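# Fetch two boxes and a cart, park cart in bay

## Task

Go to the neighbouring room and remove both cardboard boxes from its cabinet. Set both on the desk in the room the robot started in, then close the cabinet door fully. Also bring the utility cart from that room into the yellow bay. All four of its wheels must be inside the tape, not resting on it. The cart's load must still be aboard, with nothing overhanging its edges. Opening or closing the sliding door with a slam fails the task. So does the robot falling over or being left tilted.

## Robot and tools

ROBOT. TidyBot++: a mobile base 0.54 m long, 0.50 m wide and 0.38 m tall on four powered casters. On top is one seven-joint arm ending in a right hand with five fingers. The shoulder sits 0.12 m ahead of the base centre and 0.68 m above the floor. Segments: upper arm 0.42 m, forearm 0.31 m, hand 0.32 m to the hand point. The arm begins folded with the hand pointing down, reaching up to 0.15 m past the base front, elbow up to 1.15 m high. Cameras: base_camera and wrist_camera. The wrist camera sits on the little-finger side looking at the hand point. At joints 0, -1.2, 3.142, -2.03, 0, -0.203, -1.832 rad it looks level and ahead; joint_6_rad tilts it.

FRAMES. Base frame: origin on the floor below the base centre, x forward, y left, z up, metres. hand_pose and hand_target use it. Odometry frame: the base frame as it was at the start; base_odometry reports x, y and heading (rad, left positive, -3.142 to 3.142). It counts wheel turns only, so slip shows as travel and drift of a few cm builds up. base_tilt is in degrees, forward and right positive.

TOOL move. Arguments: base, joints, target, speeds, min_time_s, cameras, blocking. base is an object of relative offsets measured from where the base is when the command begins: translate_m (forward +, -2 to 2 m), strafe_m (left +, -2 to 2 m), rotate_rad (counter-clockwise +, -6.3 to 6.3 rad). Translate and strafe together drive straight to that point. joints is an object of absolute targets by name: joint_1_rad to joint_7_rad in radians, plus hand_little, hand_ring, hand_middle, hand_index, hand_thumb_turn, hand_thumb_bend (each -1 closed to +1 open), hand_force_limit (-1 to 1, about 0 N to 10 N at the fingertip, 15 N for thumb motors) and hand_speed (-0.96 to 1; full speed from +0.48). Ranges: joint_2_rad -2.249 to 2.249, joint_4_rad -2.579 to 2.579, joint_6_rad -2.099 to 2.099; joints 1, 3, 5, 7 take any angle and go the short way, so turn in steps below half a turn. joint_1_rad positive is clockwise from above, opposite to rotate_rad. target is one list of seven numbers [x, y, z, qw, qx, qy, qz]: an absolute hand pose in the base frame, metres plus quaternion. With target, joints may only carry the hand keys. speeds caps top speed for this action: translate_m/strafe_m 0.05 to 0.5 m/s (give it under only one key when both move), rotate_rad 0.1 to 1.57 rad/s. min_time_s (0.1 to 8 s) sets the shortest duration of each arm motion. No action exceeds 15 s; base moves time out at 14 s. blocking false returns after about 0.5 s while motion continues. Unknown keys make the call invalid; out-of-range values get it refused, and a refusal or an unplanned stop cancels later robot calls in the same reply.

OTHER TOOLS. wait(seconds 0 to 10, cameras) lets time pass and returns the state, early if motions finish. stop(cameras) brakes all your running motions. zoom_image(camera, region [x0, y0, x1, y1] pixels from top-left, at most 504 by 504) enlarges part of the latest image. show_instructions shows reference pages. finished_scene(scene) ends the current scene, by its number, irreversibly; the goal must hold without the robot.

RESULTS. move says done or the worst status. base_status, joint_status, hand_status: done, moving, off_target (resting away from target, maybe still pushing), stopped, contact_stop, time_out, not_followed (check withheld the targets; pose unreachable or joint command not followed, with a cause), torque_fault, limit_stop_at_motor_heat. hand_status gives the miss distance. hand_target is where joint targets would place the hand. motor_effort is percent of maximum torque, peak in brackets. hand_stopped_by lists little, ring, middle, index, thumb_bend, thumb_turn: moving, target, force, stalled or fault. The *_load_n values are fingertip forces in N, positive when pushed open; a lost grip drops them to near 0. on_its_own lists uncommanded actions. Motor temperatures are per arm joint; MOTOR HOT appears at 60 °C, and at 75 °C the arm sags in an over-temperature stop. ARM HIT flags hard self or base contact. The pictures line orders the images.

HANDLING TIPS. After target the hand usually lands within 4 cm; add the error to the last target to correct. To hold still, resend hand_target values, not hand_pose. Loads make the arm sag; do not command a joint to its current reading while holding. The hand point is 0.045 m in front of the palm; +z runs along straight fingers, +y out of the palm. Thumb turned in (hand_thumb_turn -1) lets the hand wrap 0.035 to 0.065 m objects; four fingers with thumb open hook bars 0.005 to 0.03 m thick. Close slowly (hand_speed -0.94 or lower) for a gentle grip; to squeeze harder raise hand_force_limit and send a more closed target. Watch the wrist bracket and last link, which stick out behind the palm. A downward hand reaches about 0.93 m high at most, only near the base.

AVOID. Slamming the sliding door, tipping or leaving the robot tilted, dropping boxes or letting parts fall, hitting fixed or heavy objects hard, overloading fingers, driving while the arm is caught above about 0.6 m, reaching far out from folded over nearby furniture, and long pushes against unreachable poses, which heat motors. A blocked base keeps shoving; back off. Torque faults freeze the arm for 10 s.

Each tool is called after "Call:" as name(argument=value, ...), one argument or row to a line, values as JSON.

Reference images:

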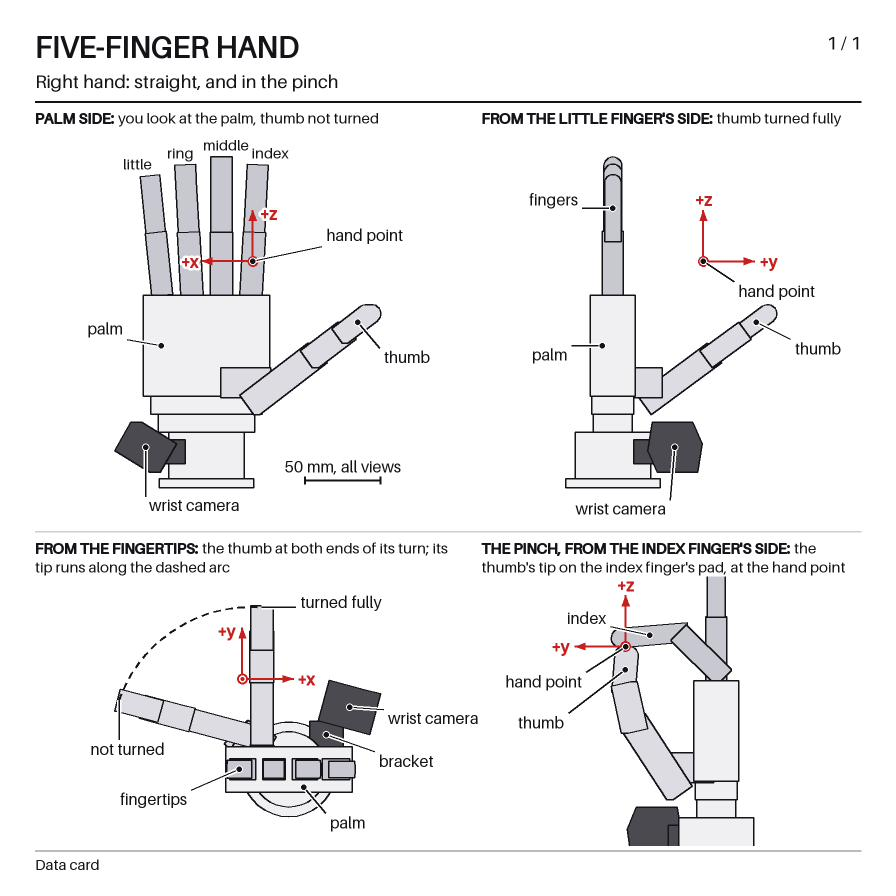

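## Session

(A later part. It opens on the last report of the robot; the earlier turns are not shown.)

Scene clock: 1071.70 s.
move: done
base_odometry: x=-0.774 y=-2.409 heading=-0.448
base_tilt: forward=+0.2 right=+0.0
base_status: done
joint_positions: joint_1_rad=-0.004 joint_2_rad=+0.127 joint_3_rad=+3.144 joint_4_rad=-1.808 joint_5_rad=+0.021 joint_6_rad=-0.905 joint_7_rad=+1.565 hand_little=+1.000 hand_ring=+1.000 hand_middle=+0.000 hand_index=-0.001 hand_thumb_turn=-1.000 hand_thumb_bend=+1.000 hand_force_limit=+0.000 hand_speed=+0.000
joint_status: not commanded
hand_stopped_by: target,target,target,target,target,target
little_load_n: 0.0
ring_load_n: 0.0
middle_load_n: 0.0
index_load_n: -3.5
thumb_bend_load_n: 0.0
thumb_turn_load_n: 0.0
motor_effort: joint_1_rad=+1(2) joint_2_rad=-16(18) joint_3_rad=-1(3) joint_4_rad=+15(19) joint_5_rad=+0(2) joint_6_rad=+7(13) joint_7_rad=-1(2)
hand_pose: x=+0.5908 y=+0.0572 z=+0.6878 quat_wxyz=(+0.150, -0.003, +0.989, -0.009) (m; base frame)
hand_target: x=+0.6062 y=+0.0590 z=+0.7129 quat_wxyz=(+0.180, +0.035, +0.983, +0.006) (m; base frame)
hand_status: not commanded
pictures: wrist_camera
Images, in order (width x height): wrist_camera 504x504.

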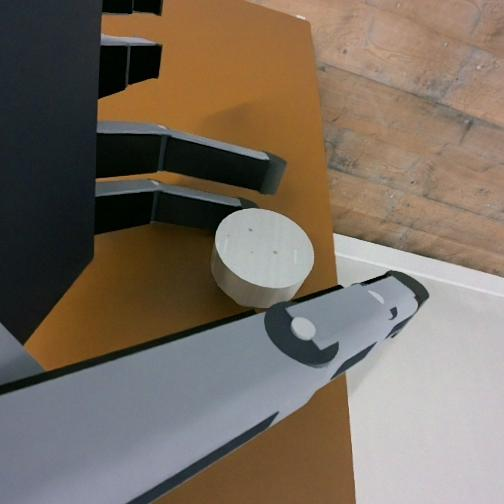

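Call:
move(
  joints={"hand_speed":-0.6,"hand_force_limit":0.4,"hand_index":-0.6,"hand_middle":-0.3,"hand_thumb_bend":-0.5},
  cameras=["wrist_camera"],
)

Call:
move(
  base={"translate_m":-0.060,"strafe_m":-0.103,"rotate_rad":0.15},
  speeds={"translate_m":0.08,"rotate_rad":0.1},
  cameras=["wrist_camera","base_camera"],
)

Scene clock: 1081.63 s.
move: off_target
base_odometry: x=-0.774 y=-2.409 heading=-0.448
base_tilt: forward=+0.2 right=+0.0
base_status: not commanded
joint_positions: joint_1_rad=-0.005 joint_2_rad=+0.130 joint_3_rad=+3.142 joint_4_rad=-1.807 joint_5_rad=+0.015 joint_6_rad=-0.905 joint_7_rad=+1.563 hand_little=+1.000 hand_ring=+1.000 hand_middle=-0.253 hand_index=-0.360 hand_thumb_turn=-1.000 hand_thumb_bend=+0.591 hand_force_limit=+0.400 hand_speed=-0.600
joint_status: hand_middle off_target (ended at -0.253, target -0.300); hand_index off_target (ended at -0.360, target -0.600); hand_thumb_bend off_target (ended at +0.591, target -0.500); the others done
hand_stopped_by: target,target,force,force,force,target
little_load_n: 0.0
ring_load_n: 0.0
middle_load_n: 0.0
index_load_n: 14.5
thumb_bend_load_n: 7.0
thumb_turn_load_n: 1.5
motor_effort: joint_1_rad=+1(2) joint_2_rad=-22(27) joint_3_rad=-1(3) joint_4_rad=+15(18) joint_5_rad=+1(3) joint_6_rad=+3(8) joint_7_rad=+0(1)
hand_pose: x=+0.5914 y=+0.0597 z=+0.6868 quat_wxyz=(+0.149, -0.002, +0.989, -0.006) (m; base frame)
hand_target: x=+0.6062 y=+0.0590 z=+0.7129 quat_wxyz=(+0.180, +0.035, +0.983, +0.006) (m; base frame)
hand_status: not commanded
pictures: wrist_camera
Images, in order (width x height): wrist_camera 504x504.

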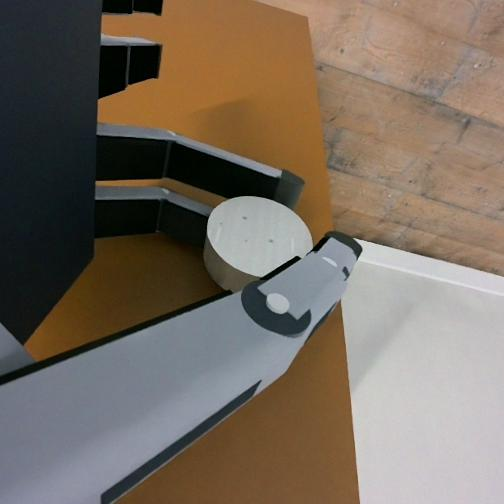

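Scene clock: 1083.67 s.
move: done
base_odometry: x=-0.873 y=-2.476 heading=-0.298
base_tilt: forward=+0.2 right=+0.0
base_status: done
joint_positions: joint_1_rad=-0.006 joint_2_rad=+0.131 joint_3_rad=+3.141 joint_4_rad=-1.808 joint_5_rad=+0.014 joint_6_rad=-0.905 joint_7_rad=+1.563 hand_little=+1.000 hand_ring=+1.000 hand_middle=-0.253 hand_index=-0.360 hand_thumb_turn=-1.000 hand_thumb_bend=+0.590 hand_force_limit=+0.400 hand_speed=-0.600
joint_status: not commanded
hand_stopped_by: target,target,force,force,force,target
little_load_n: 0.0
ring_load_n: 0.0
middle_load_n: 0.0
index_load_n: 9.5
thumb_bend_load_n: 1.5
thumb_turn_load_n: 0.0
motor_effort: joint_1_rad=+0(4) joint_2_rad=-23(26) joint_3_rad=-1(3) joint_4_rad=+16(19) joint_5_rad=+0(4) joint_6_rad=+4(7) joint_7_rad=+0(1)
hand_pose: x=+0.5910 y=+0.0607 z=+0.6862 quat_wxyz=(+0.148, -0.003, +0.989, -0.005) (m; base frame)
hand_target: x=+0.6062 y=+0.0590 z=+0.7129 quat_wxyz=(+0.180, +0.035, +0.983, +0.006) (m; base frame)
hand_status: not commanded
pictures: base_camera, wrist_camera
Images, in order (width x height): base_camera 644x364, wrist_camera 504x504.

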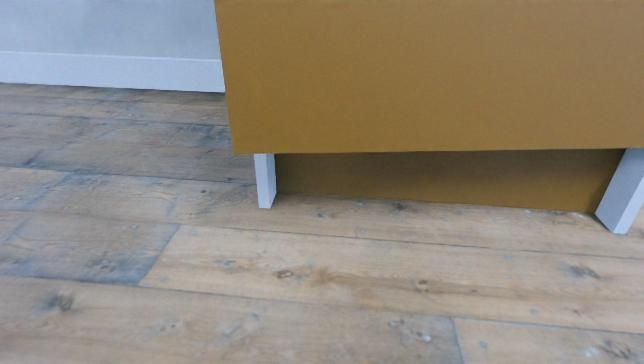

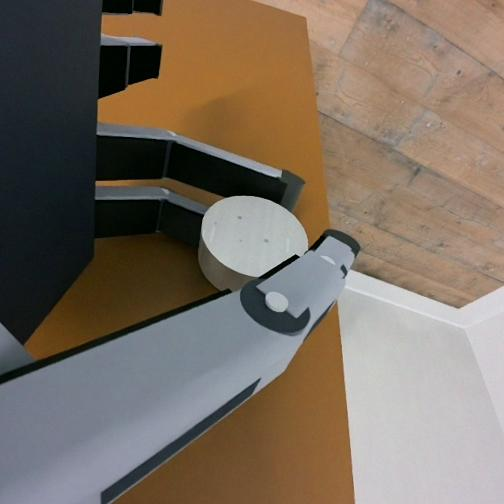

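Call:
move(
  base={"translate_m":-0.058,"strafe_m":-0.105,"rotate_rad":0.15},
  speeds={"translate_m":0.08,"rotate_rad":0.1},
  cameras=["wrist_camera"],
)

Call:
move(
  base={"translate_m":-0.058,"strafe_m":-0.105,"rotate_rad":0.15},
  speeds={"translate_m":0.08,"rotate_rad":0.1},
  cameras=["wrist_camera","base_camera"],
)

Scene clock: 1093.03 s.
move: done
base_odometry: x=-0.959 y=-2.559 heading=-0.147
base_tilt: forward=+0.2 right=+0.0
base_status: done
joint_positions: joint_1_rad=-0.010 joint_2_rad=+0.131 joint_3_rad=+3.138 joint_4_rad=-1.809 joint_5_rad=+0.012 joint_6_rad=-0.905 joint_7_rad=+1.563 hand_little=+1.000 hand_ring=+1.000 hand_middle=-0.253 hand_index=-0.360 hand_thumb_turn=-1.000 hand_thumb_bend=+0.590 hand_force_limit=+0.400 hand_speed=-0.600
joint_status: not commanded
hand_stopped_by: target,target,force,force,force,target
little_load_n: 0.0
ring_load_n: 0.5
middle_load_n: -0.5
index_load_n: 9.5
thumb_bend_load_n: 2.5
thumb_turn_load_n: 0.5
motor_effort: joint_1_rad=+2(5) joint_2_rad=-22(25) joint_3_rad=+1(4) joint_4_rad=+15(19) joint_5_rad=+2(5) joint_6_rad=+4(7) joint_7_rad=+0(1)
hand_pose: x=+0.5903 y=+0.0649 z=+0.6861 quat_wxyz=(+0.148, -0.006, +0.989, -0.003) (m; base frame)
hand_target: x=+0.6062 y=+0.0590 z=+0.7129 quat_wxyz=(+0.180, +0.035, +0.983, +0.006) (m; base frame)
hand_status: not commanded
pictures: wrist_camera
Images, in order (width x height): wrist_camera 504x504.

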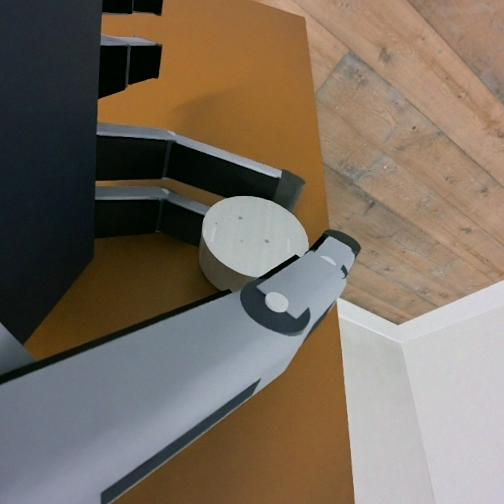

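Scene clock: 1095.07 s.
move: done
base_odometry: x=-1.032 y=-2.654 heading=+0.003
base_tilt: forward=+0.2 right=+0.0
base_status: done
joint_positions: joint_1_rad=-0.014 joint_2_rad=+0.131 joint_3_rad=+3.133 joint_4_rad=-1.809 joint_5_rad=+0.008 joint_6_rad=-0.905 joint_7_rad=+1.562 hand_little=+1.000 hand_ring=+1.000 hand_middle=-0.253 hand_index=-0.360 hand_thumb_turn=-1.000 hand_thumb_bend=+0.590 hand_force_limit=+0.400 hand_speed=-0.600
joint_status: not commanded
hand_stopped_by: target,target,force,force,force,target
little_load_n: 0.0
ring_load_n: 0.0
middle_load_n: 0.0
index_load_n: 9.5
thumb_bend_load_n: 2.0
thumb_turn_load_n: 0.0
motor_effort: joint_1_rad=+2(6) joint_2_rad=-21(24) joint_3_rad=+0(5) joint_4_rad=+16(20) joint_5_rad=+1(5) joint_6_rad=+4(7) joint_7_rad=+0(1)
hand_pose: x=+0.5895 y=+0.0698 z=+0.6861 quat_wxyz=(+0.148, -0.009, +0.989, -0.001) (m; base frame)
hand_target: x=+0.6062 y=+0.0590 z=+0.7129 quat_wxyz=(+0.180, +0.035, +0.983, +0.006) (m; base frame)
hand_status: not commanded
pictures: base_camera, wrist_camera
Images, in order (width x height): base_camera 644x364, wrist_camera 504x504.

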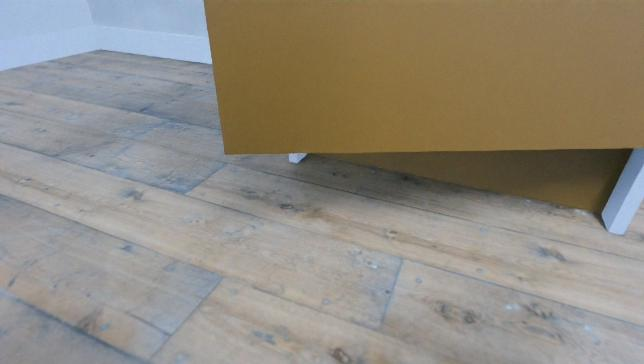

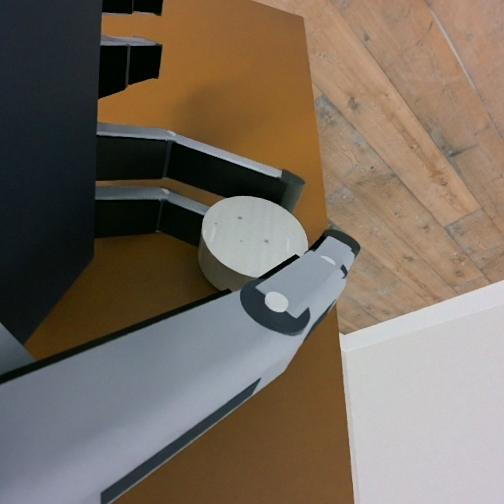

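Call:
move(
  base={"translate_m":-0.06,"strafe_m":-0.099,"rotate_rad":0.15},
  speeds={"translate_m":0.08,"rotate_rad":0.1},
)

Call:
move(
  base={"translate_m":-0.06,"strafe_m":-0.099,"rotate_rad":0.15},
  speeds={"translate_m":0.08,"rotate_rad":0.1},
  cameras=["wrist_camera","base_camera"],
)

Call:
move(
  base={"translate_m":-0.06,"strafe_m":-0.101,"rotate_rad":0.15},
  speeds={"translate_m":0.08,"rotate_rad":0.1},
  cameras=["wrist_camera","base_camera"],
)

Scene clock: 1106.53 s.
move: done
base_odometry: x=-1.092 y=-2.753 heading=+0.153
base_tilt: forward=+0.2 right=+0.0
base_status: done
joint_positions: joint_1_rad=-0.011 joint_2_rad=+0.131 joint_3_rad=+3.133 joint_4_rad=-1.810 joint_5_rad=+0.007 joint_6_rad=-0.905 joint_7_rad=+1.562 hand_little=+1.000 hand_ring=+1.000 hand_middle=-0.253 hand_index=-0.360 hand_thumb_turn=-1.000 hand_thumb_bend=+0.590 hand_force_limit=+0.400 hand_speed=-0.600
joint_status: not commanded
hand_stopped_by: target,target,force,force,force,target
little_load_n: 0.0
ring_load_n: 0.0
middle_load_n: 0.0
index_load_n: 7.5
thumb_bend_load_n: 1.0
thumb_turn_load_n: 0.0
motor_effort: joint_1_rad=+1(5) joint_2_rad=-22(23) joint_3_rad=+0(4) joint_4_rad=+16(18) joint_5_rad=+1(4) joint_6_rad=+5(7) joint_7_rad=+0(1)
hand_pose: x=+0.5895 y=+0.0688 z=+0.6859 quat_wxyz=(+0.147, -0.007, +0.989, +0.000) (m; base frame)
hand_target: x=+0.6062 y=+0.0590 z=+0.7129 quat_wxyz=(+0.180, +0.035, +0.983, +0.006) (m; base frame)
hand_status: not commanded
pictures: none

Scene clock: 1108.53 s.
move: done
base_odometry: x=-1.136 y=-2.860 heading=+0.303
base_tilt: forward=+0.2 right=+0.0
base_status: done
joint_positions: joint_1_rad=-0.009 joint_2_rad=+0.131 joint_3_rad=+3.134 joint_4_rad=-1.810 joint_5_rad=+0.007 joint_6_rad=-0.905 joint_7_rad=+1.562 hand_little=+1.000 hand_ring=+1.000 hand_middle=-0.253 hand_index=-0.360 hand_thumb_turn=-1.000 hand_thumb_bend=+0.589 hand_force_limit=+0.400 hand_speed=-0.600
joint_status: not commanded
hand_stopped_by: target,target,force,force,force,target
little_load_n: 0.0
ring_load_n: 0.0
middle_load_n: 0.0
index_load_n: 6.0
thumb_bend_load_n: 0.0
thumb_turn_load_n: -0.5
motor_effort: joint_1_rad=+1(4) joint_2_rad=-21(23) joint_3_rad=+0(4) joint_4_rad=+16(18) joint_5_rad=+1(3) joint_6_rad=+5(6) joint_7_rad=+0(1)
hand_pose: x=+0.5896 y=+0.0678 z=+0.6859 quat_wxyz=(+0.147, -0.006, +0.989, +0.000) (m; base frame)
hand_target: x=+0.6062 y=+0.0590 z=+0.7129 quat_wxyz=(+0.180, +0.035, +0.983, +0.006) (m; base frame)
hand_status: not commanded
pictures: base_camera, wrist_camera
Images, in order (width x height): base_camera 644x364, wrist_camera 504x504.

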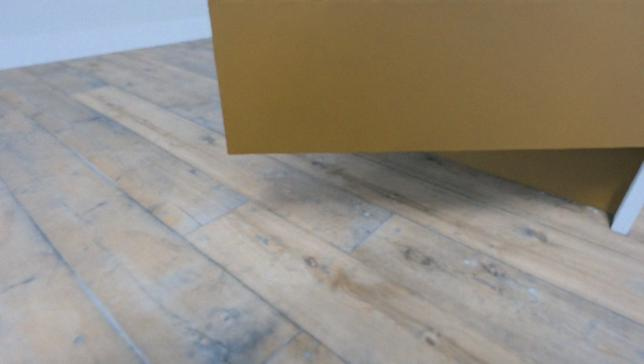

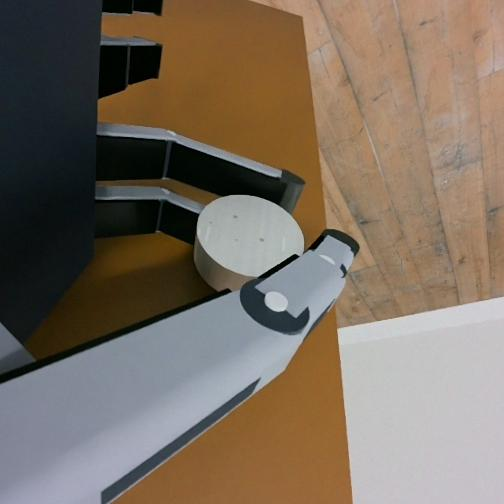

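Scene clock: 1110.53 s.
move: done
base_odometry: x=-1.163 y=-2.975 heading=+0.453
base_tilt: forward=+0.2 right=+0.0
base_status: done
joint_positions: joint_1_rad=-0.010 joint_2_rad=+0.131 joint_3_rad=+3.134 joint_4_rad=-1.810 joint_5_rad=+0.006 joint_6_rad=-0.905 joint_7_rad=+1.562 hand_little=+1.000 hand_ring=+1.000 hand_middle=-0.253 hand_index=-0.361 hand_thumb_turn=-1.000 hand_thumb_bend=+0.589 hand_force_limit=+0.400 hand_speed=-0.600
joint_status: not commanded
hand_stopped_by: target,target,force,force,force,target
little_load_n: 0.0
ring_load_n: 0.0
middle_load_n: 0.0
index_load_n: 6.0
thumb_bend_load_n: 0.0
thumb_turn_load_n: 0.0
motor_effort: joint_1_rad=+1(3) joint_2_rad=-22(23) joint_3_rad=+0(3) joint_4_rad=+16(17) joint_5_rad=+0(3) joint_6_rad=+5(6) joint_7_rad=-1(1)
hand_pose: x=+0.5896 y=+0.0681 z=+0.6860 quat_wxyz=(+0.147, -0.006, +0.989, +0.000) (m; base frame)
hand_target: x=+0.6062 y=+0.0590 z=+0.7129 quat_wxyz=(+0.180, +0.035, +0.983, +0.006) (m; base frame)
hand_status: not commanded
pictures: base_camera, wrist_camera
Images, in order (width x height): base_camera 644x364, wrist_camera 504x504.

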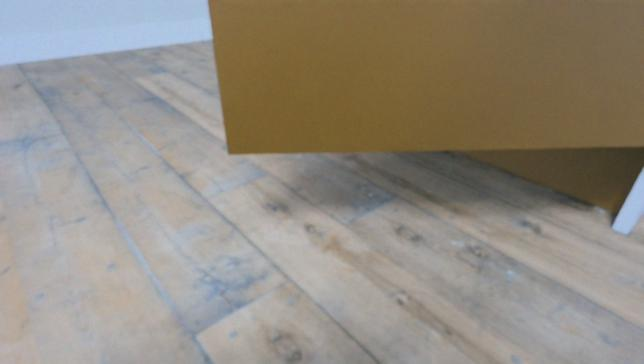

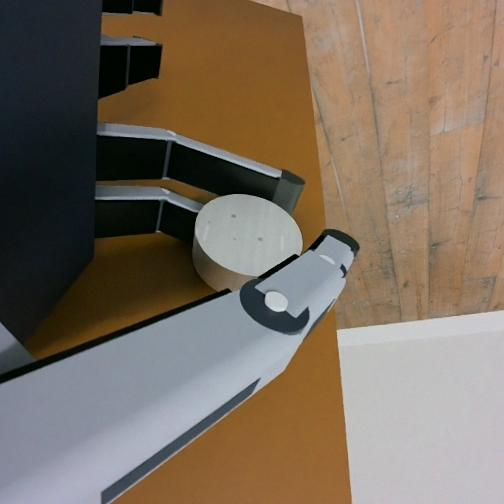

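Call:
move(
  base={"translate_m":-0.06,"strafe_m":-0.099,"rotate_rad":0.15},
  speeds={"translate_m":0.08,"rotate_rad":0.1},
)

Call:
move(
  joints={"hand_speed":0,"hand_index":1,"hand_middle":1,"hand_thumb_bend":1},
)

Call:
move(
  base={"translate_m":-0.07,"strafe_m":0.05},
  speeds={"translate_m":0.15},
  cameras=["wrist_camera","base_camera"],
)

Call:
wait(
  seconds=3,
  cameras=["wrist_camera","base_camera"],
)

Scene clock: 1124.87 s.
move: done
base_odometry: x=-1.174 y=-3.090 heading=+0.603
base_tilt: forward=+0.2 right=+0.0
base_status: done
joint_positions: joint_1_rad=-0.009 joint_2_rad=+0.131 joint_3_rad=+3.134 joint_4_rad=-1.810 joint_5_rad=+0.006 joint_6_rad=-0.905 joint_7_rad=+1.562 hand_little=+1.000 hand_ring=+1.000 hand_middle=-0.253 hand_index=-0.361 hand_thumb_turn=-1.000 hand_thumb_bend=+0.589 hand_force_limit=+0.400 hand_speed=-0.600
joint_status: not commanded
hand_stopped_by: target,target,force,force,force,target
little_load_n: 0.0
ring_load_n: 0.0
middle_load_n: 0.0
index_load_n: 4.0
thumb_bend_load_n: 0.0
thumb_turn_load_n: 0.0
motor_effort: joint_1_rad=+1(4) joint_2_rad=-20(22) joint_3_rad=-1(3) joint_4_rad=+15(17) joint_5_rad=+1(3) joint_6_rad=+4(5) joint_7_rad=-1(1)
hand_pose: x=+0.5898 y=+0.0677 z=+0.6861 quat_wxyz=(+0.148, -0.005, +0.989, +0.000) (m; base frame)
hand_target: x=+0.6062 y=+0.0590 z=+0.7129 quat_wxyz=(+0.180, +0.035, +0.983, +0.006) (m; base frame)
hand_status: not commanded
pictures: none

Scene clock: 1125.83 s.
move: done
base_odometry: x=-1.174 y=-3.090 heading=+0.603
base_tilt: forward=+0.2 right=+0.0
base_status: not commanded
joint_positions: joint_1_rad=-0.009 joint_2_rad=+0.130 joint_3_rad=+3.134 joint_4_rad=-1.805 joint_5_rad=+0.006 joint_6_rad=-0.905 joint_7_rad=+1.562 hand_little=+1.000 hand_ring=+1.000 hand_middle=+1.000 hand_index=+1.000 hand_thumb_turn=-1.000 hand_thumb_bend=+1.000 hand_force_limit=+0.400 hand_speed=+0.000
joint_status: all done
hand_stopped_by: target,target,target,target,target,target
little_load_n: 0.0
ring_load_n: 0.0
middle_load_n: 0.0
index_load_n: 0.0
thumb_bend_load_n: 0.0
thumb_turn_load_n: 0.0
motor_effort: joint_1_rad=-1(1) joint_2_rad=-17(20) joint_3_rad=-2(2) joint_4_rad=+12(15) joint_5_rad=+0(1) joint_6_rad=+2(5) joint_7_rad=+0(1)
hand_pose: x=+0.5917 y=+0.0677 z=+0.6888 quat_wxyz=(+0.151, -0.005, +0.989, +0.000) (m; base frame)
hand_target: x=+0.6062 y=+0.0590 z=+0.7129 quat_wxyz=(+0.180, +0.035, +0.983, +0.006) (m; base frame)
hand_status: not commanded
pictures: none

Scene clock: 1127.10 s.
move: done
base_odometry: x=-1.260 y=-3.089 heading=+0.603
base_tilt: forward=+0.2 right=+0.0
base_status: done
joint_positions: joint_1_rad=-0.009 joint_2_rad=+0.129 joint_3_rad=+3.134 joint_4_rad=-1.805 joint_5_rad=+0.006 joint_6_rad=-0.905 joint_7_rad=+1.562 hand_little=+1.000 hand_ring=+1.000 hand_middle=+1.000 hand_index=+1.000 hand_thumb_turn=-1.000 hand_thumb_bend=+1.000 hand_force_limit=+0.400 hand_speed=+0.000
joint_status: not commanded
hand_stopped_by: target,target,target,target,target,target
little_load_n: 0.0
ring_load_n: 0.0
middle_load_n: 0.0
index_load_n: 0.0
thumb_bend_load_n: 0.0
thumb_turn_load_n: 0.0
motor_effort: joint_1_rad=+0(2) joint_2_rad=-18(19) joint_3_rad=-2(3) joint_4_rad=+12(13) joint_5_rad=+0(1) joint_6_rad=+2(3) joint_7_rad=+0(0)
hand_pose: x=+0.5917 y=+0.0676 z=+0.6889 quat_wxyz=(+0.151, -0.005, +0.989, +0.000) (m; base frame)
hand_target: x=+0.6062 y=+0.0590 z=+0.7129 quat_wxyz=(+0.180, +0.035, +0.983, +0.006) (m; base frame)
hand_status: not commanded
pictures: base_camera, wrist_camera
Images, in order (width x height): base_camera 644x364, wrist_camera 504x504.

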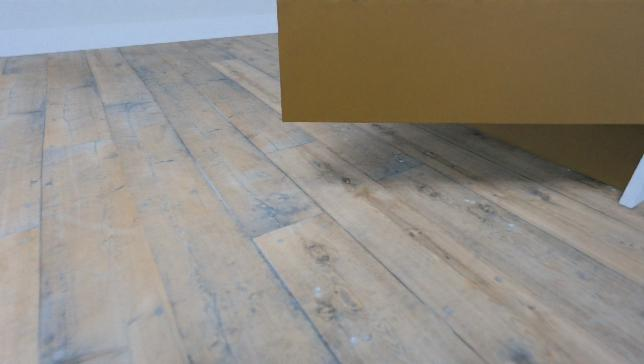

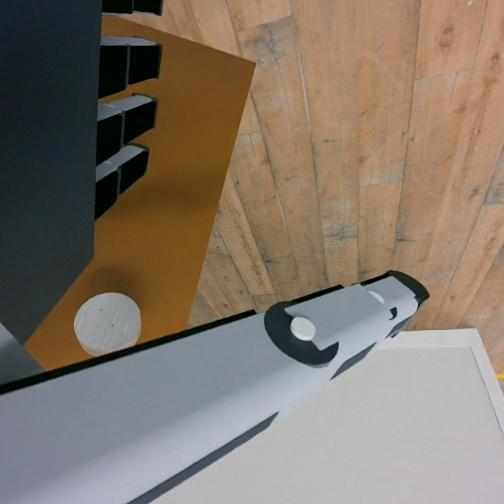

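Scene clock: 1130.10 s.
base_odometry: x=-1.260 y=-3.089 heading=+0.603
base_tilt: forward=+0.2 right=+0.0
base_status: done
joint_positions: joint_1_rad=-0.009 joint_2_rad=+0.129 joint_3_rad=+3.134 joint_4_rad=-1.805 joint_5_rad=+0.006 joint_6_rad=-0.905 joint_7_rad=+1.562 hand_little=+1.000 hand_ring=+1.000 hand_middle=+1.000 hand_index=+1.000 hand_thumb_turn=-1.000 hand_thumb_bend=+1.000 hand_force_limit=+0.400 hand_speed=+0.000
joint_status: not commanded
hand_stopped_by: target,target,target,target,target,target
little_load_n: 0.0
ring_load_n: 0.0
middle_load_n: 0.0
index_load_n: 0.0
thumb_bend_load_n: 0.0
thumb_turn_load_n: 0.0
motor_effort: joint_1_rad=+0(2) joint_2_rad=-17(19) joint_3_rad=-2(3) joint_4_rad=+12(13) joint_5_rad=+0(1) joint_6_rad=+2(3) joint_7_rad=+0(0)
hand_pose: x=+0.5917 y=+0.0676 z=+0.6889 quat_wxyz=(+0.151, -0.005, +0.989, +0.000) (m; base frame)
hand_target: x=+0.6062 y=+0.0590 z=+0.7129 quat_wxyz=(+0.180, +0.035, +0.983, +0.006) (m; base frame)
hand_status: not commanded
wait: 3.00 s; at rest by 0.27 s
pictures: base_camera, wrist_camera
Images, in order (width x height): base_camera 644x364, wrist_camera 504x504.

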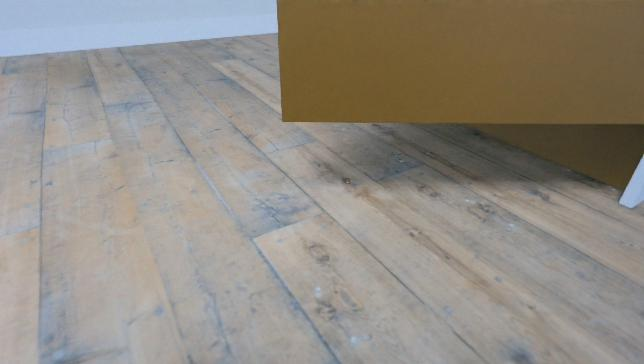

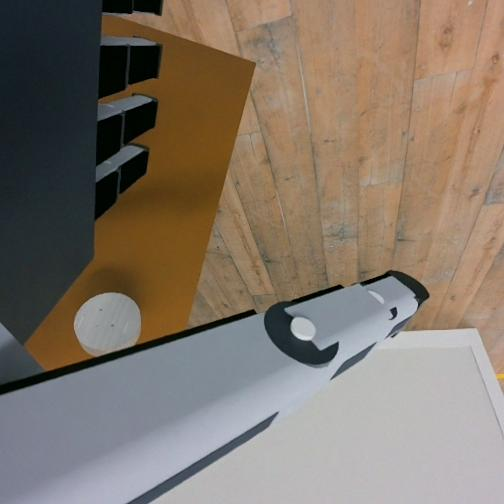

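Call:
move(
  base={"translate_m":-0.149,"strafe_m":0.26},
  speeds={"translate_m":0.25},
)

Call:
move(
  base={"rotate_rad":-1.05},
  joints={"joint_1_rad":0,"joint_2_rad":-1.2,"joint_3_rad":3.142,"joint_4_rad":-2.03,"joint_5_rad":0,"joint_6_rad":-0.7,"joint_7_rad":-1.832,"hand_thumb_turn":1},
  speeds={"rotate_rad":0.8},
)

Call:
move(
  base={"strafe_m":0.6},
  speeds={"translate_m":0.25},
  cameras=["wrist_camera","base_camera"],
)

Scene clock: 1153.33 s.
move: done
base_odometry: x=-1.530 y=-2.959 heading=+0.604
base_tilt: forward=+0.2 right=+0.0
base_status: done
joint_positions: joint_1_rad=-0.007 joint_2_rad=+0.129 joint_3_rad=+3.134 joint_4_rad=-1.805 joint_5_rad=+0.006 joint_6_rad=-0.905 joint_7_rad=+1.562 hand_little=+1.000 hand_ring=+1.000 hand_middle=+1.000 hand_index=+1.000 hand_thumb_turn=-1.000 hand_thumb_bend=+1.000 hand_force_limit=+0.400 hand_speed=+0.000
joint_status: not commanded
hand_stopped_by: target,target,target,target,target,target
little_load_n: 0.0
ring_load_n: 0.0
middle_load_n: 0.0
index_load_n: 0.0
thumb_bend_load_n: 0.0
thumb_turn_load_n: 0.0
motor_effort: joint_1_rad=+0(2) joint_2_rad=-18(19) joint_3_rad=-1(3) joint_4_rad=+12(13) joint_5_rad=+0(1) joint_6_rad=+2(3) joint_7_rad=+0(0)
hand_pose: x=+0.5918 y=+0.0668 z=+0.6889 quat_wxyz=(+0.151, -0.004, +0.989, +0.000) (m; base frame)
hand_target: x=+0.6062 y=+0.0590 z=+0.7129 quat_wxyz=(+0.180, +0.035, +0.983, +0.006) (m; base frame)
hand_status: not commanded
pictures: none

Scene clock: 1156.97 s.
move: done
base_odometry: x=-1.530 y=-2.959 heading=-0.446
base_tilt: forward=+0.2 right=+0.0
base_status: done
joint_positions: joint_1_rad=-0.007 joint_2_rad=-1.172 joint_3_rad=+3.134 joint_4_rad=-2.006 joint_5_rad=+0.006 joint_6_rad=-0.781 joint_7_rad=+4.379 hand_little=+1.000 hand_ring=+1.000 hand_middle=+1.000 hand_index=+1.000 hand_thumb_turn=+1.000 hand_thumb_bend=+1.000 hand_force_limit=+0.400 hand_speed=+0.000
joint_status: all done
hand_stopped_by: target,target,target,target,target,target
little_load_n: 0.0
ring_load_n: 0.0
middle_load_n: 0.0
index_load_n: 0.0
thumb_bend_load_n: 0.5
thumb_turn_load_n: 0.0
motor_effort: joint_1_rad=+0(2) joint_2_rad=+14(19) joint_3_rad=-1(3) joint_4_rad=+12(16) joint_5_rad=+0(2) joint_6_rad=+7(8) joint_7_rad=+0(1)
hand_pose: x=+0.2838 y=-0.0431 z=+0.9939 quat_wxyz=(+0.113, -0.714, +0.114, -0.682) (m; base frame)
hand_target: x=+0.2825 y=-0.0490 z=+1.0143 quat_wxyz=(+0.094, -0.687, +0.090, -0.715) (m; base frame)
hand_status: not commanded
pictures: none

"speeds": translate_m has a speed but no command beside it: command translate_m too, or leave its speed out

Call:
move(
  base={"strafe_m":0.68},
  speeds={"strafe_m":0.3},
  cameras=["wrist_camera","base_camera"],
)

Scene clock: 1166.37 s.
Motor temperatures (°C): [31 36 35 37 40 45 42]
move: done
base_odometry: x=-1.237 y=-2.346 heading=-0.447
base_tilt: forward=+0.2 right=+0.0
base_status: done
joint_positions: joint_1_rad=-0.006 joint_2_rad=-1.172 joint_3_rad=+3.134 joint_4_rad=-2.006 joint_5_rad=+0.006 joint_6_rad=-0.781 joint_7_rad=+4.381 hand_little=+1.000 hand_ring=+1.000 hand_middle=+1.000 hand_index=+1.000 hand_thumb_turn=+1.000 hand_thumb_bend=+1.000 hand_force_limit=+0.400 hand_speed=+0.000
joint_status: not commanded
hand_stopped_by: target,target,target,target,target,target
little_load_n: 0.0
ring_load_n: 0.0
middle_load_n: 0.0
index_load_n: 0.0
thumb_bend_load_n: 0.0
thumb_turn_load_n: 0.0
motor_effort: joint_1_rad=+0(2) joint_2_rad=+13(15) joint_3_rad=-1(3) joint_4_rad=+12(13) joint_5_rad=+0(1) joint_6_rad=+7(8) joint_7_rad=+0(0)
hand_pose: x=+0.2838 y=-0.0434 z=+0.9940 quat_wxyz=(+0.112, -0.714, +0.113, -0.682) (m; base frame)
hand_target: x=+0.2825 y=-0.0490 z=+1.0143 quat_wxyz=(+0.094, -0.687, +0.090, -0.715) (m; base frame)
hand_status: not commanded
pictures: base_camera, wrist_camera
Images, in order (width x height): base_camera 644x364, wrist_camera 504x504.

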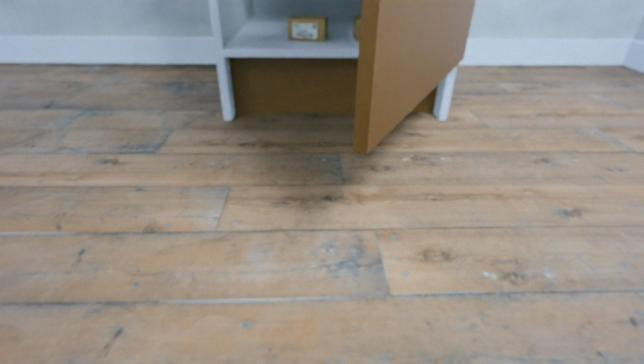

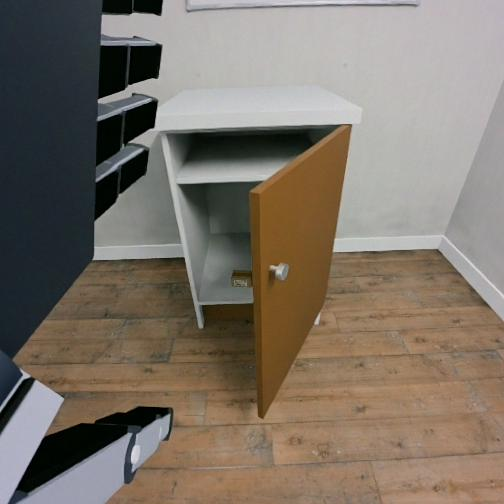

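Call:
zoom_image(
  camera="wrist_camera",
  region=[150, 80, 370, 340],
)

Call:
zoom_image(
  camera="base_camera",
  region=[200, 0, 480, 160],
)

Scaled by 1.938 from the camera's 504x504 image, which has a finer 720x720 frame.

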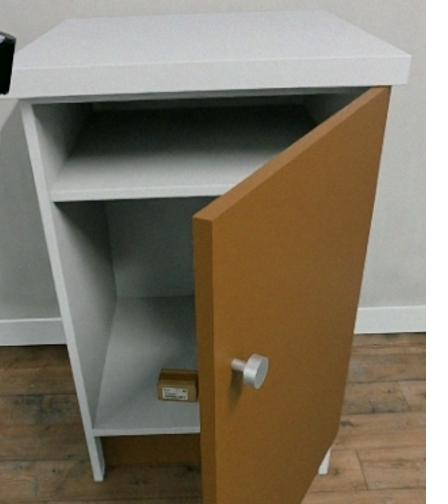

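Scaled by 1.800.

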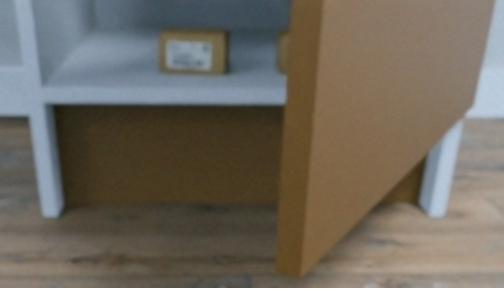

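Call:
move(
  base={"strafe_m":0.28},
  speeds={"strafe_m":0.3},
)

Call:
move(
  joints={"joint_1_rad":0,"joint_2_rad":0.48,"joint_3_rad":3.142,"joint_4_rad":-2.447,"joint_5_rad":0,"joint_6_rad":1.40,"joint_7_rad":-1.6},
  min_time_s=3,
  cameras=["wrist_camera","base_camera"],
)

Scene clock: 1203.27 s.
move: done
base_odometry: x=-1.116 y=-2.093 heading=-0.448
base_tilt: forward=+0.2 right=+0.0
base_status: done
joint_positions: joint_1_rad=-0.005 joint_2_rad=-1.172 joint_3_rad=+3.134 joint_4_rad=-2.006 joint_5_rad=+0.006 joint_6_rad=-0.781 joint_7_rad=+4.381 hand_little=+1.000 hand_ring=+1.000 hand_middle=+1.000 hand_index=+1.000 hand_thumb_turn=+1.000 hand_thumb_bend=+1.000 hand_force_limit=+0.400 hand_speed=+0.000
joint_status: not commanded
hand_stopped_by: target,target,target,target,target,target
little_load_n: 0.0
ring_load_n: 0.0
middle_load_n: 0.0
index_load_n: 0.0
thumb_bend_load_n: 0.0
thumb_turn_load_n: 0.0
motor_effort: joint_1_rad=+0(2) joint_2_rad=+13(14) joint_3_rad=-1(2) joint_4_rad=+12(13) joint_5_rad=+0(1) joint_6_rad=+7(8) joint_7_rad=+0(0)
hand_pose: x=+0.2838 y=-0.0436 z=+0.9940 quat_wxyz=(+0.111, -0.714, +0.114, -0.682) (m; base frame)
hand_target: x=+0.2825 y=-0.0490 z=+1.0143 quat_wxyz=(+0.094, -0.687, +0.090, -0.715) (m; base frame)
hand_status: not commanded
pictures: none

Scene clock: 1206.93 s.
move: done
base_odometry: x=-1.116 y=-2.093 heading=-0.448
base_tilt: forward=+0.2 right=+0.0
base_status: not commanded
joint_positions: joint_1_rad=-0.005 joint_2_rad=+0.445 joint_3_rad=+3.134 joint_4_rad=-2.426 joint_5_rad=+0.006 joint_6_rad=+1.317 joint_7_rad=+4.613 hand_little=+1.000 hand_ring=+1.000 hand_middle=+1.000 hand_index=+1.000 hand_thumb_turn=+1.000 hand_thumb_bend=+1.000 hand_force_limit=+0.400 hand_speed=+0.000
joint_status: all done
hand_stopped_by: target,target,target,target,target,target
little_load_n: 0.0
ring_load_n: 0.0
middle_load_n: -0.5
index_load_n: 0.0
thumb_bend_load_n: 0.0
thumb_turn_load_n: 0.0
motor_effort: joint_1_rad=+0(1) joint_2_rad=-21(22) joint_3_rad=-2(3) joint_4_rad=+6(16) joint_5_rad=+0(2) joint_6_rad=+7(8) joint_7_rad=+0(1)
hand_pose: x=+0.7076 y=-0.0469 z=+0.7274 quat_wxyz=(+0.042, -0.700, +0.029, -0.712) (m; base frame)
hand_target: x=+0.7034 y=-0.0581 z=+0.7295 quat_wxyz=(+0.010, -0.691, +0.010, -0.722) (m; base frame)
hand_status: not commanded
pictures: base_camera, wrist_camera
Images, in order (width x height): base_camera 644x364, wrist_camera 504x504.

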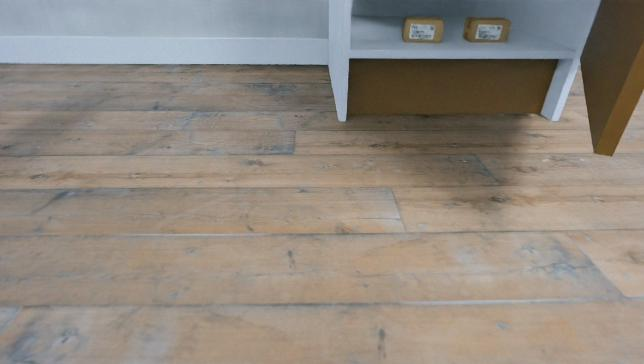

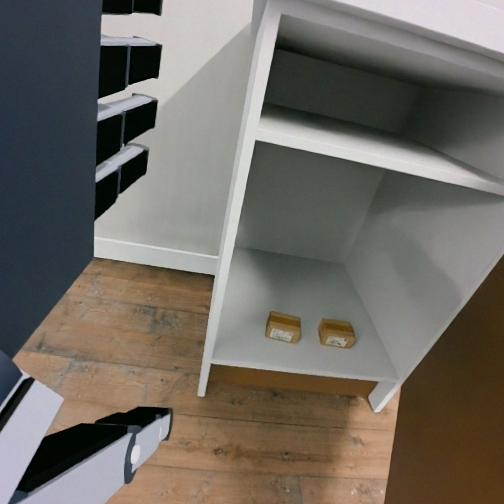

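Call:
zoom_image(
  camera="wrist_camera",
  region=[210, 270, 390, 400],
)

Call:
zoom_image(
  camera="base_camera",
  region=[340, 0, 560, 80],
)

Scaled by 2.800 from the camera's 504x504 image, which has a finer 720x720 frame.

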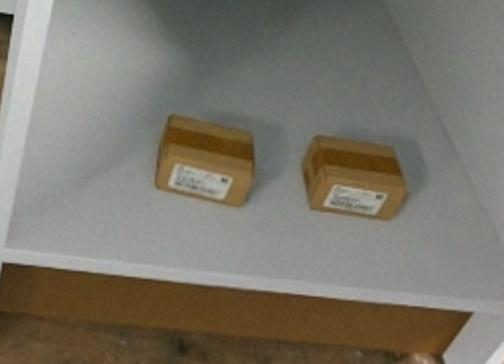

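Scaled by 2.291.

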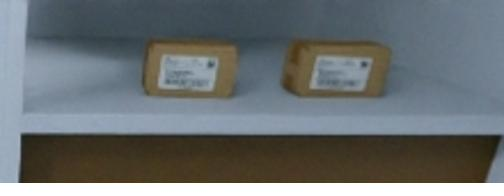

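Call:
move(
  base={"translate_m":0.15},
  speeds={"translate_m":0.2},
)

Call:
move(
  base={"strafe_m":-0.35},
  speeds={"strafe_m":0.15},
  cameras=["wrist_camera","base_camera"],
)

Scene clock: 1323.90 s.
move: done
base_odometry: x=-0.980 y=-2.158 heading=-0.448
base_tilt: forward=+0.2 right=+0.0
base_status: done
joint_positions: joint_1_rad=-0.005 joint_2_rad=+0.449 joint_3_rad=+3.134 joint_4_rad=-2.431 joint_5_rad=+0.006 joint_6_rad=+1.321 joint_7_rad=+4.613 hand_little=+1.000 hand_ring=+1.000 hand_middle=+1.000 hand_index=+1.000 hand_thumb_turn=+1.000 hand_thumb_bend=+1.000 hand_force_limit=+0.400 hand_speed=+0.000
joint_status: not commanded
hand_stopped_by: target,target,target,target,target,target
little_load_n: -0.5
ring_load_n: 0.0
middle_load_n: 0.0
index_load_n: 0.0
thumb_bend_load_n: 0.0
thumb_turn_load_n: 0.0
motor_effort: joint_1_rad=+0(1) joint_2_rad=-20(21) joint_3_rad=-2(2) joint_4_rad=+6(7) joint_5_rad=+0(1) joint_6_rad=+7(8) joint_7_rad=+0(0)
hand_pose: x=+0.7061 y=-0.0469 z=+0.7241 quat_wxyz=(+0.042, -0.702, +0.029, -0.710) (m; base frame)
hand_target: x=+0.7034 y=-0.0581 z=+0.7295 quat_wxyz=(+0.010, -0.691, +0.010, -0.722) (m; base frame)
hand_status: not commanded
pictures: none

Scene clock: 1326.90 s.
move: done
base_odometry: x=-1.132 y=-2.474 heading=-0.448
base_tilt: forward=+0.2 right=+0.0
base_status: done
joint_positions: joint_1_rad=-0.005 joint_2_rad=+0.449 joint_3_rad=+3.134 joint_4_rad=-2.432 joint_5_rad=+0.007 joint_6_rad=+1.322 joint_7_rad=+4.613 hand_little=+1.000 hand_ring=+1.000 hand_middle=+1.000 hand_index=+1.000 hand_thumb_turn=+1.000 hand_thumb_bend=+1.000 hand_force_limit=+0.400 hand_speed=+0.000
joint_status: not commanded
hand_stopped_by: target,target,target,target,target,target
little_load_n: 0.0
ring_load_n: 0.0
middle_load_n: 0.0
index_load_n: 0.0
thumb_bend_load_n: 0.0
thumb_turn_load_n: -0.5
motor_effort: joint_1_rad=+0(5) joint_2_rad=-20(21) joint_3_rad=-2(3) joint_4_rad=+6(7) joint_5_rad=+0(3) joint_6_rad=+7(8) joint_7_rad=+0(0)
hand_pose: x=+0.7060 y=-0.0465 z=+0.7242 quat_wxyz=(+0.042, -0.702, +0.029, -0.710) (m; base frame)
hand_target: x=+0.7034 y=-0.0581 z=+0.7295 quat_wxyz=(+0.010, -0.691, +0.010, -0.722) (m; base frame)
hand_status: not commanded
pictures: base_camera, wrist_camera
Images, in order (width x height): base_camera 644x364, wrist_camera 504x504.

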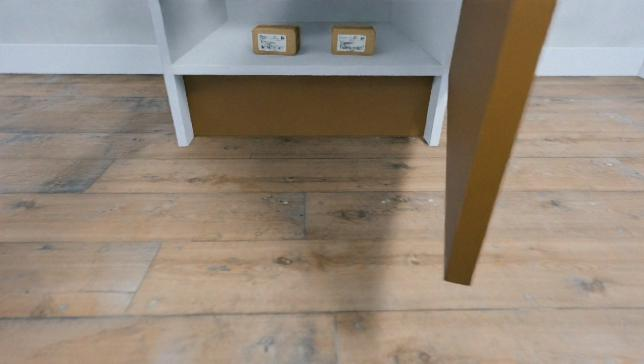

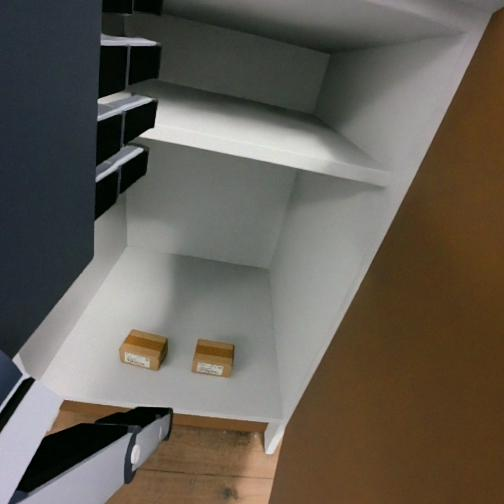

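Call:
move(
  base={"strafe_m":-0.25},
  speeds={"strafe_m":0.15},
  cameras=["wrist_camera","base_camera"],
)

Scene clock: 1336.00 s.
move: done
base_odometry: x=-1.240 y=-2.699 heading=-0.448
base_tilt: forward=+0.2 right=+0.0
base_status: done
joint_positions: joint_1_rad=-0.005 joint_2_rad=+0.449 joint_3_rad=+3.133 joint_4_rad=-2.432 joint_5_rad=+0.007 joint_6_rad=+1.322 joint_7_rad=+4.615 hand_little=+1.000 hand_ring=+1.000 hand_middle=+1.000 hand_index=+1.000 hand_thumb_turn=+1.000 hand_thumb_bend=+1.000 hand_force_limit=+0.400 hand_speed=+0.000
joint_status: not commanded
hand_stopped_by: target,target,target,target,target,target
little_load_n: 0.0
ring_load_n: 0.0
middle_load_n: 0.0
index_load_n: 0.0
thumb_bend_load_n: 0.0
thumb_turn_load_n: 0.0
motor_effort: joint_1_rad=+0(5) joint_2_rad=-20(21) joint_3_rad=-2(3) joint_4_rad=+6(8) joint_5_rad=+0(4) joint_6_rad=+7(8) joint_7_rad=+0(1)
hand_pose: x=+0.7060 y=-0.0462 z=+0.7242 quat_wxyz=(+0.042, -0.702, +0.028, -0.710) (m; base frame)
hand_target: x=+0.7034 y=-0.0581 z=+0.7295 quat_wxyz=(+0.010, -0.691, +0.010, -0.722) (m; base frame)
hand_status: not commanded
pictures: base_camera, wrist_camera
Images, in order (width x height): base_camera 644x364, wrist_camera 504x504.

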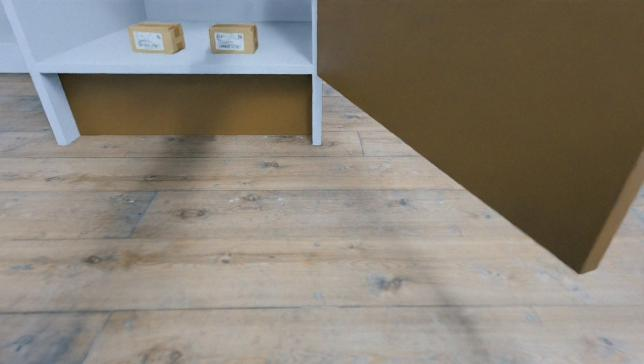

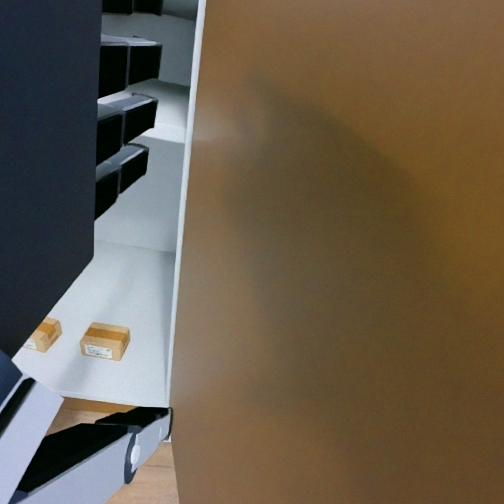

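Call:
move(
  base={"translate_m":-0.35},
  speeds={"translate_m":0.25},
)

Call:
move(
  base={"strafe_m":0.39},
  speeds={"strafe_m":0.3},
  joints={"joint_1_rad":0,"joint_2_rad":0.9,"joint_3_rad":3.142,"joint_4_rad":-1.9,"joint_5_rad":0,"joint_6_rad":0.3,"joint_7_rad":3.09,"hand_thumb_turn":-1},
  min_time_s=3,
)

Call:
move(
  joints={"joint_2_rad":1.30,"joint_4_rad":-1.273,"joint_6_rad":0.37},
  min_time_s=2,
  cameras=["wrist_camera","base_camera"],
)

Scene clock: 1370.53 s.
move: done
base_odometry: x=-1.556 y=-2.548 heading=-0.448
base_tilt: forward=+0.2 right=+0.0
base_status: done
joint_positions: joint_1_rad=-0.005 joint_2_rad=+0.450 joint_3_rad=+3.133 joint_4_rad=-2.434 joint_5_rad=+0.007 joint_6_rad=+1.323 joint_7_rad=+4.615 hand_little=+1.000 hand_ring=+1.000 hand_middle=+1.000 hand_index=+1.000 hand_thumb_turn=+1.000 hand_thumb_bend=+1.000 hand_force_limit=+0.400 hand_speed=+0.000
joint_status: not commanded
hand_stopped_by: target,target,target,target,target,target
little_load_n: 0.0
ring_load_n: 0.0
middle_load_n: 0.0
index_load_n: 0.0
thumb_bend_load_n: 0.0
thumb_turn_load_n: 0.0
motor_effort: joint_1_rad=+0(1) joint_2_rad=-21(22) joint_3_rad=-2(2) joint_4_rad=+6(7) joint_5_rad=+0(1) joint_6_rad=+7(8) joint_7_rad=+0(0)
hand_pose: x=+0.7054 y=-0.0462 z=+0.7230 quat_wxyz=(+0.042, -0.703, +0.028, -0.709) (m; base frame)
hand_target: x=+0.7034 y=-0.0581 z=+0.7295 quat_wxyz=(+0.010, -0.691, +0.010, -0.722) (m; base frame)
hand_status: not commanded
pictures: none

Scene clock: 1374.17 s.
move: done
base_odometry: x=-1.387 y=-2.196 heading=-0.447
base_tilt: forward=+0.2 right=+0.0
base_status: done
joint_positions: joint_1_rad=-0.004 joint_2_rad=+0.860 joint_3_rad=+3.133 joint_4_rad=-1.920 joint_5_rad=+0.007 joint_6_rad=+0.371 joint_7_rad=+3.160 hand_little=+1.000 hand_ring=+1.000 hand_middle=+1.000 hand_index=+1.000 hand_thumb_turn=-1.000 hand_thumb_bend=+1.000 hand_force_limit=+0.400 hand_speed=+0.000
joint_status: all done
hand_stopped_by: target,target,target,target,target,target
little_load_n: 0.0
ring_load_n: 0.0
middle_load_n: 0.0
index_load_n: 0.0
thumb_bend_load_n: 0.0
thumb_turn_load_n: 0.0
motor_effort: joint_1_rad=+0(3) joint_2_rad=-29(31) joint_3_rad=-2(3) joint_4_rad=+6(8) joint_5_rad=+0(2) joint_6_rad=+5(8) joint_7_rad=+0(1)
hand_pose: x=+0.7189 y=+0.0391 z=+0.3826 quat_wxyz=(+0.254, -0.671, +0.649, -0.253) (m; base frame)
hand_target: x=+0.6998 y=+0.0350 z=+0.3541 quat_wxyz=(+0.229, -0.653, +0.688, -0.217) (m; base frame)
hand_status: not commanded
pictures: none

Scene clock: 1376.47 s.
move: done
base_odometry: x=-1.387 y=-2.196 heading=-0.447
base_tilt: forward=+0.2 right=+0.0
base_status: not commanded
joint_positions: joint_1_rad=-0.004 joint_2_rad=+1.252 joint_3_rad=+3.133 joint_4_rad=-1.297 joint_5_rad=+0.007 joint_6_rad=+0.371 joint_7_rad=+3.160 hand_little=+1.000 hand_ring=+1.000 hand_middle=+1.000 hand_index=+1.000 hand_thumb_turn=-1.000 hand_thumb_bend=+1.000 hand_force_limit=+0.400 hand_speed=+0.000
joint_status: all done
hand_stopped_by: target,target,target,target,target,target
little_load_n: 0.0
ring_load_n: 0.0
middle_load_n: 0.0
index_load_n: -0.5
thumb_bend_load_n: 0.0
thumb_turn_load_n: 0.0
motor_effort: joint_1_rad=+0(1) joint_2_rad=-39(41) joint_3_rad=-2(3) joint_4_rad=+9(10) joint_5_rad=+0(0) joint_6_rad=+6(6) joint_7_rad=+0(1)
hand_pose: x=+0.9234 y=+0.0398 z=+0.3195 quat_wxyz=(+0.328, -0.636, +0.617, -0.327) (m; base frame)
hand_target: x=+0.9190 y=+0.0350 z=+0.2919 quat_wxyz=(+0.328, -0.614, +0.647, -0.312) (m; base frame)
hand_status: not commanded
pictures: base_camera, wrist_camera
Images, in order (width x height): base_camera 644x364, wrist_camera 504x504.

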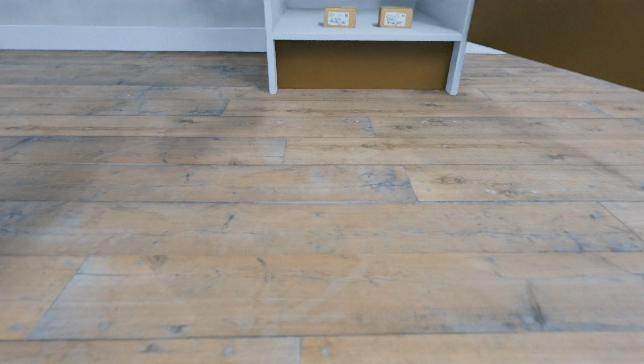

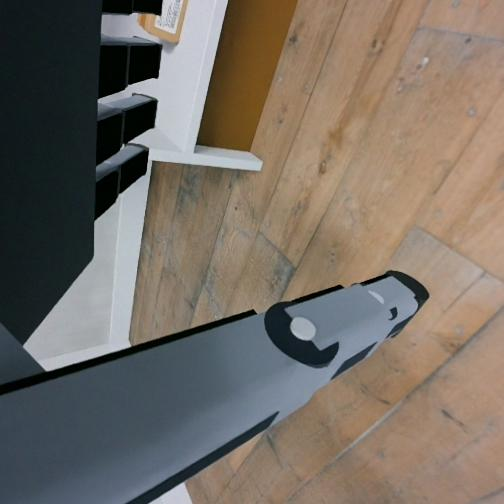

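Call:
move(
  base={"strafe_m":-0.02},
  joints={"joint_6_rad":0.2},
  cameras=["wrist_camera"],
)

Scene clock: 1390.03 s.
move: done
base_odometry: x=-1.396 y=-2.214 heading=-0.447
base_tilt: forward=+0.2 right=+0.0
base_status: done
joint_positions: joint_1_rad=+0.006 joint_2_rad=+1.260 joint_3_rad=+3.134 joint_4_rad=-1.290 joint_5_rad=+0.007 joint_6_rad=+0.227 joint_7_rad=+3.160 hand_little=+1.000 hand_ring=+1.000 hand_middle=+1.000 hand_index=+1.000 hand_thumb_turn=-1.000 hand_thumb_bend=+1.000 hand_force_limit=+0.400 hand_speed=+0.000
joint_status: all done
hand_stopped_by: target,target,target,target,target,target
little_load_n: 0.0
ring_load_n: 0.0
middle_load_n: 0.0
index_load_n: 0.0
thumb_bend_load_n: 0.0
thumb_turn_load_n: 0.0
motor_effort: joint_1_rad=+0(4) joint_2_rad=-37(40) joint_3_rad=-3(4) joint_4_rad=+9(10) joint_5_rad=+0(0) joint_6_rad=+5(7) joint_7_rad=+0(1)
hand_pose: x=+0.8882 y=+0.0316 z=+0.2850 quat_wxyz=(+0.280, -0.655, +0.642, -0.282) (m; base frame)
hand_target: x=+0.8755 y=+0.0350 z=+0.2572 quat_wxyz=(+0.272, -0.638, +0.672, -0.258) (m; base frame)
hand_status: not commanded
pictures: wrist_camera
Images, in order (width x height): wrist_camera 504x504.

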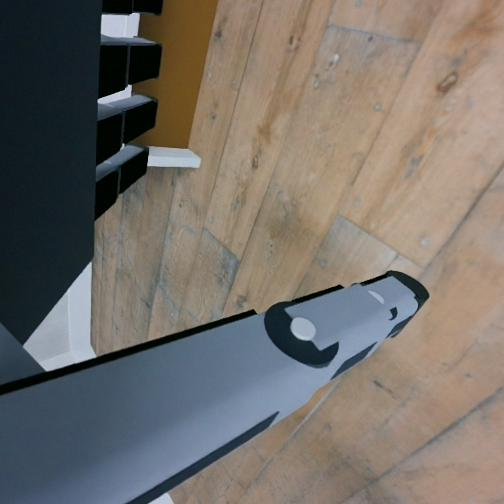

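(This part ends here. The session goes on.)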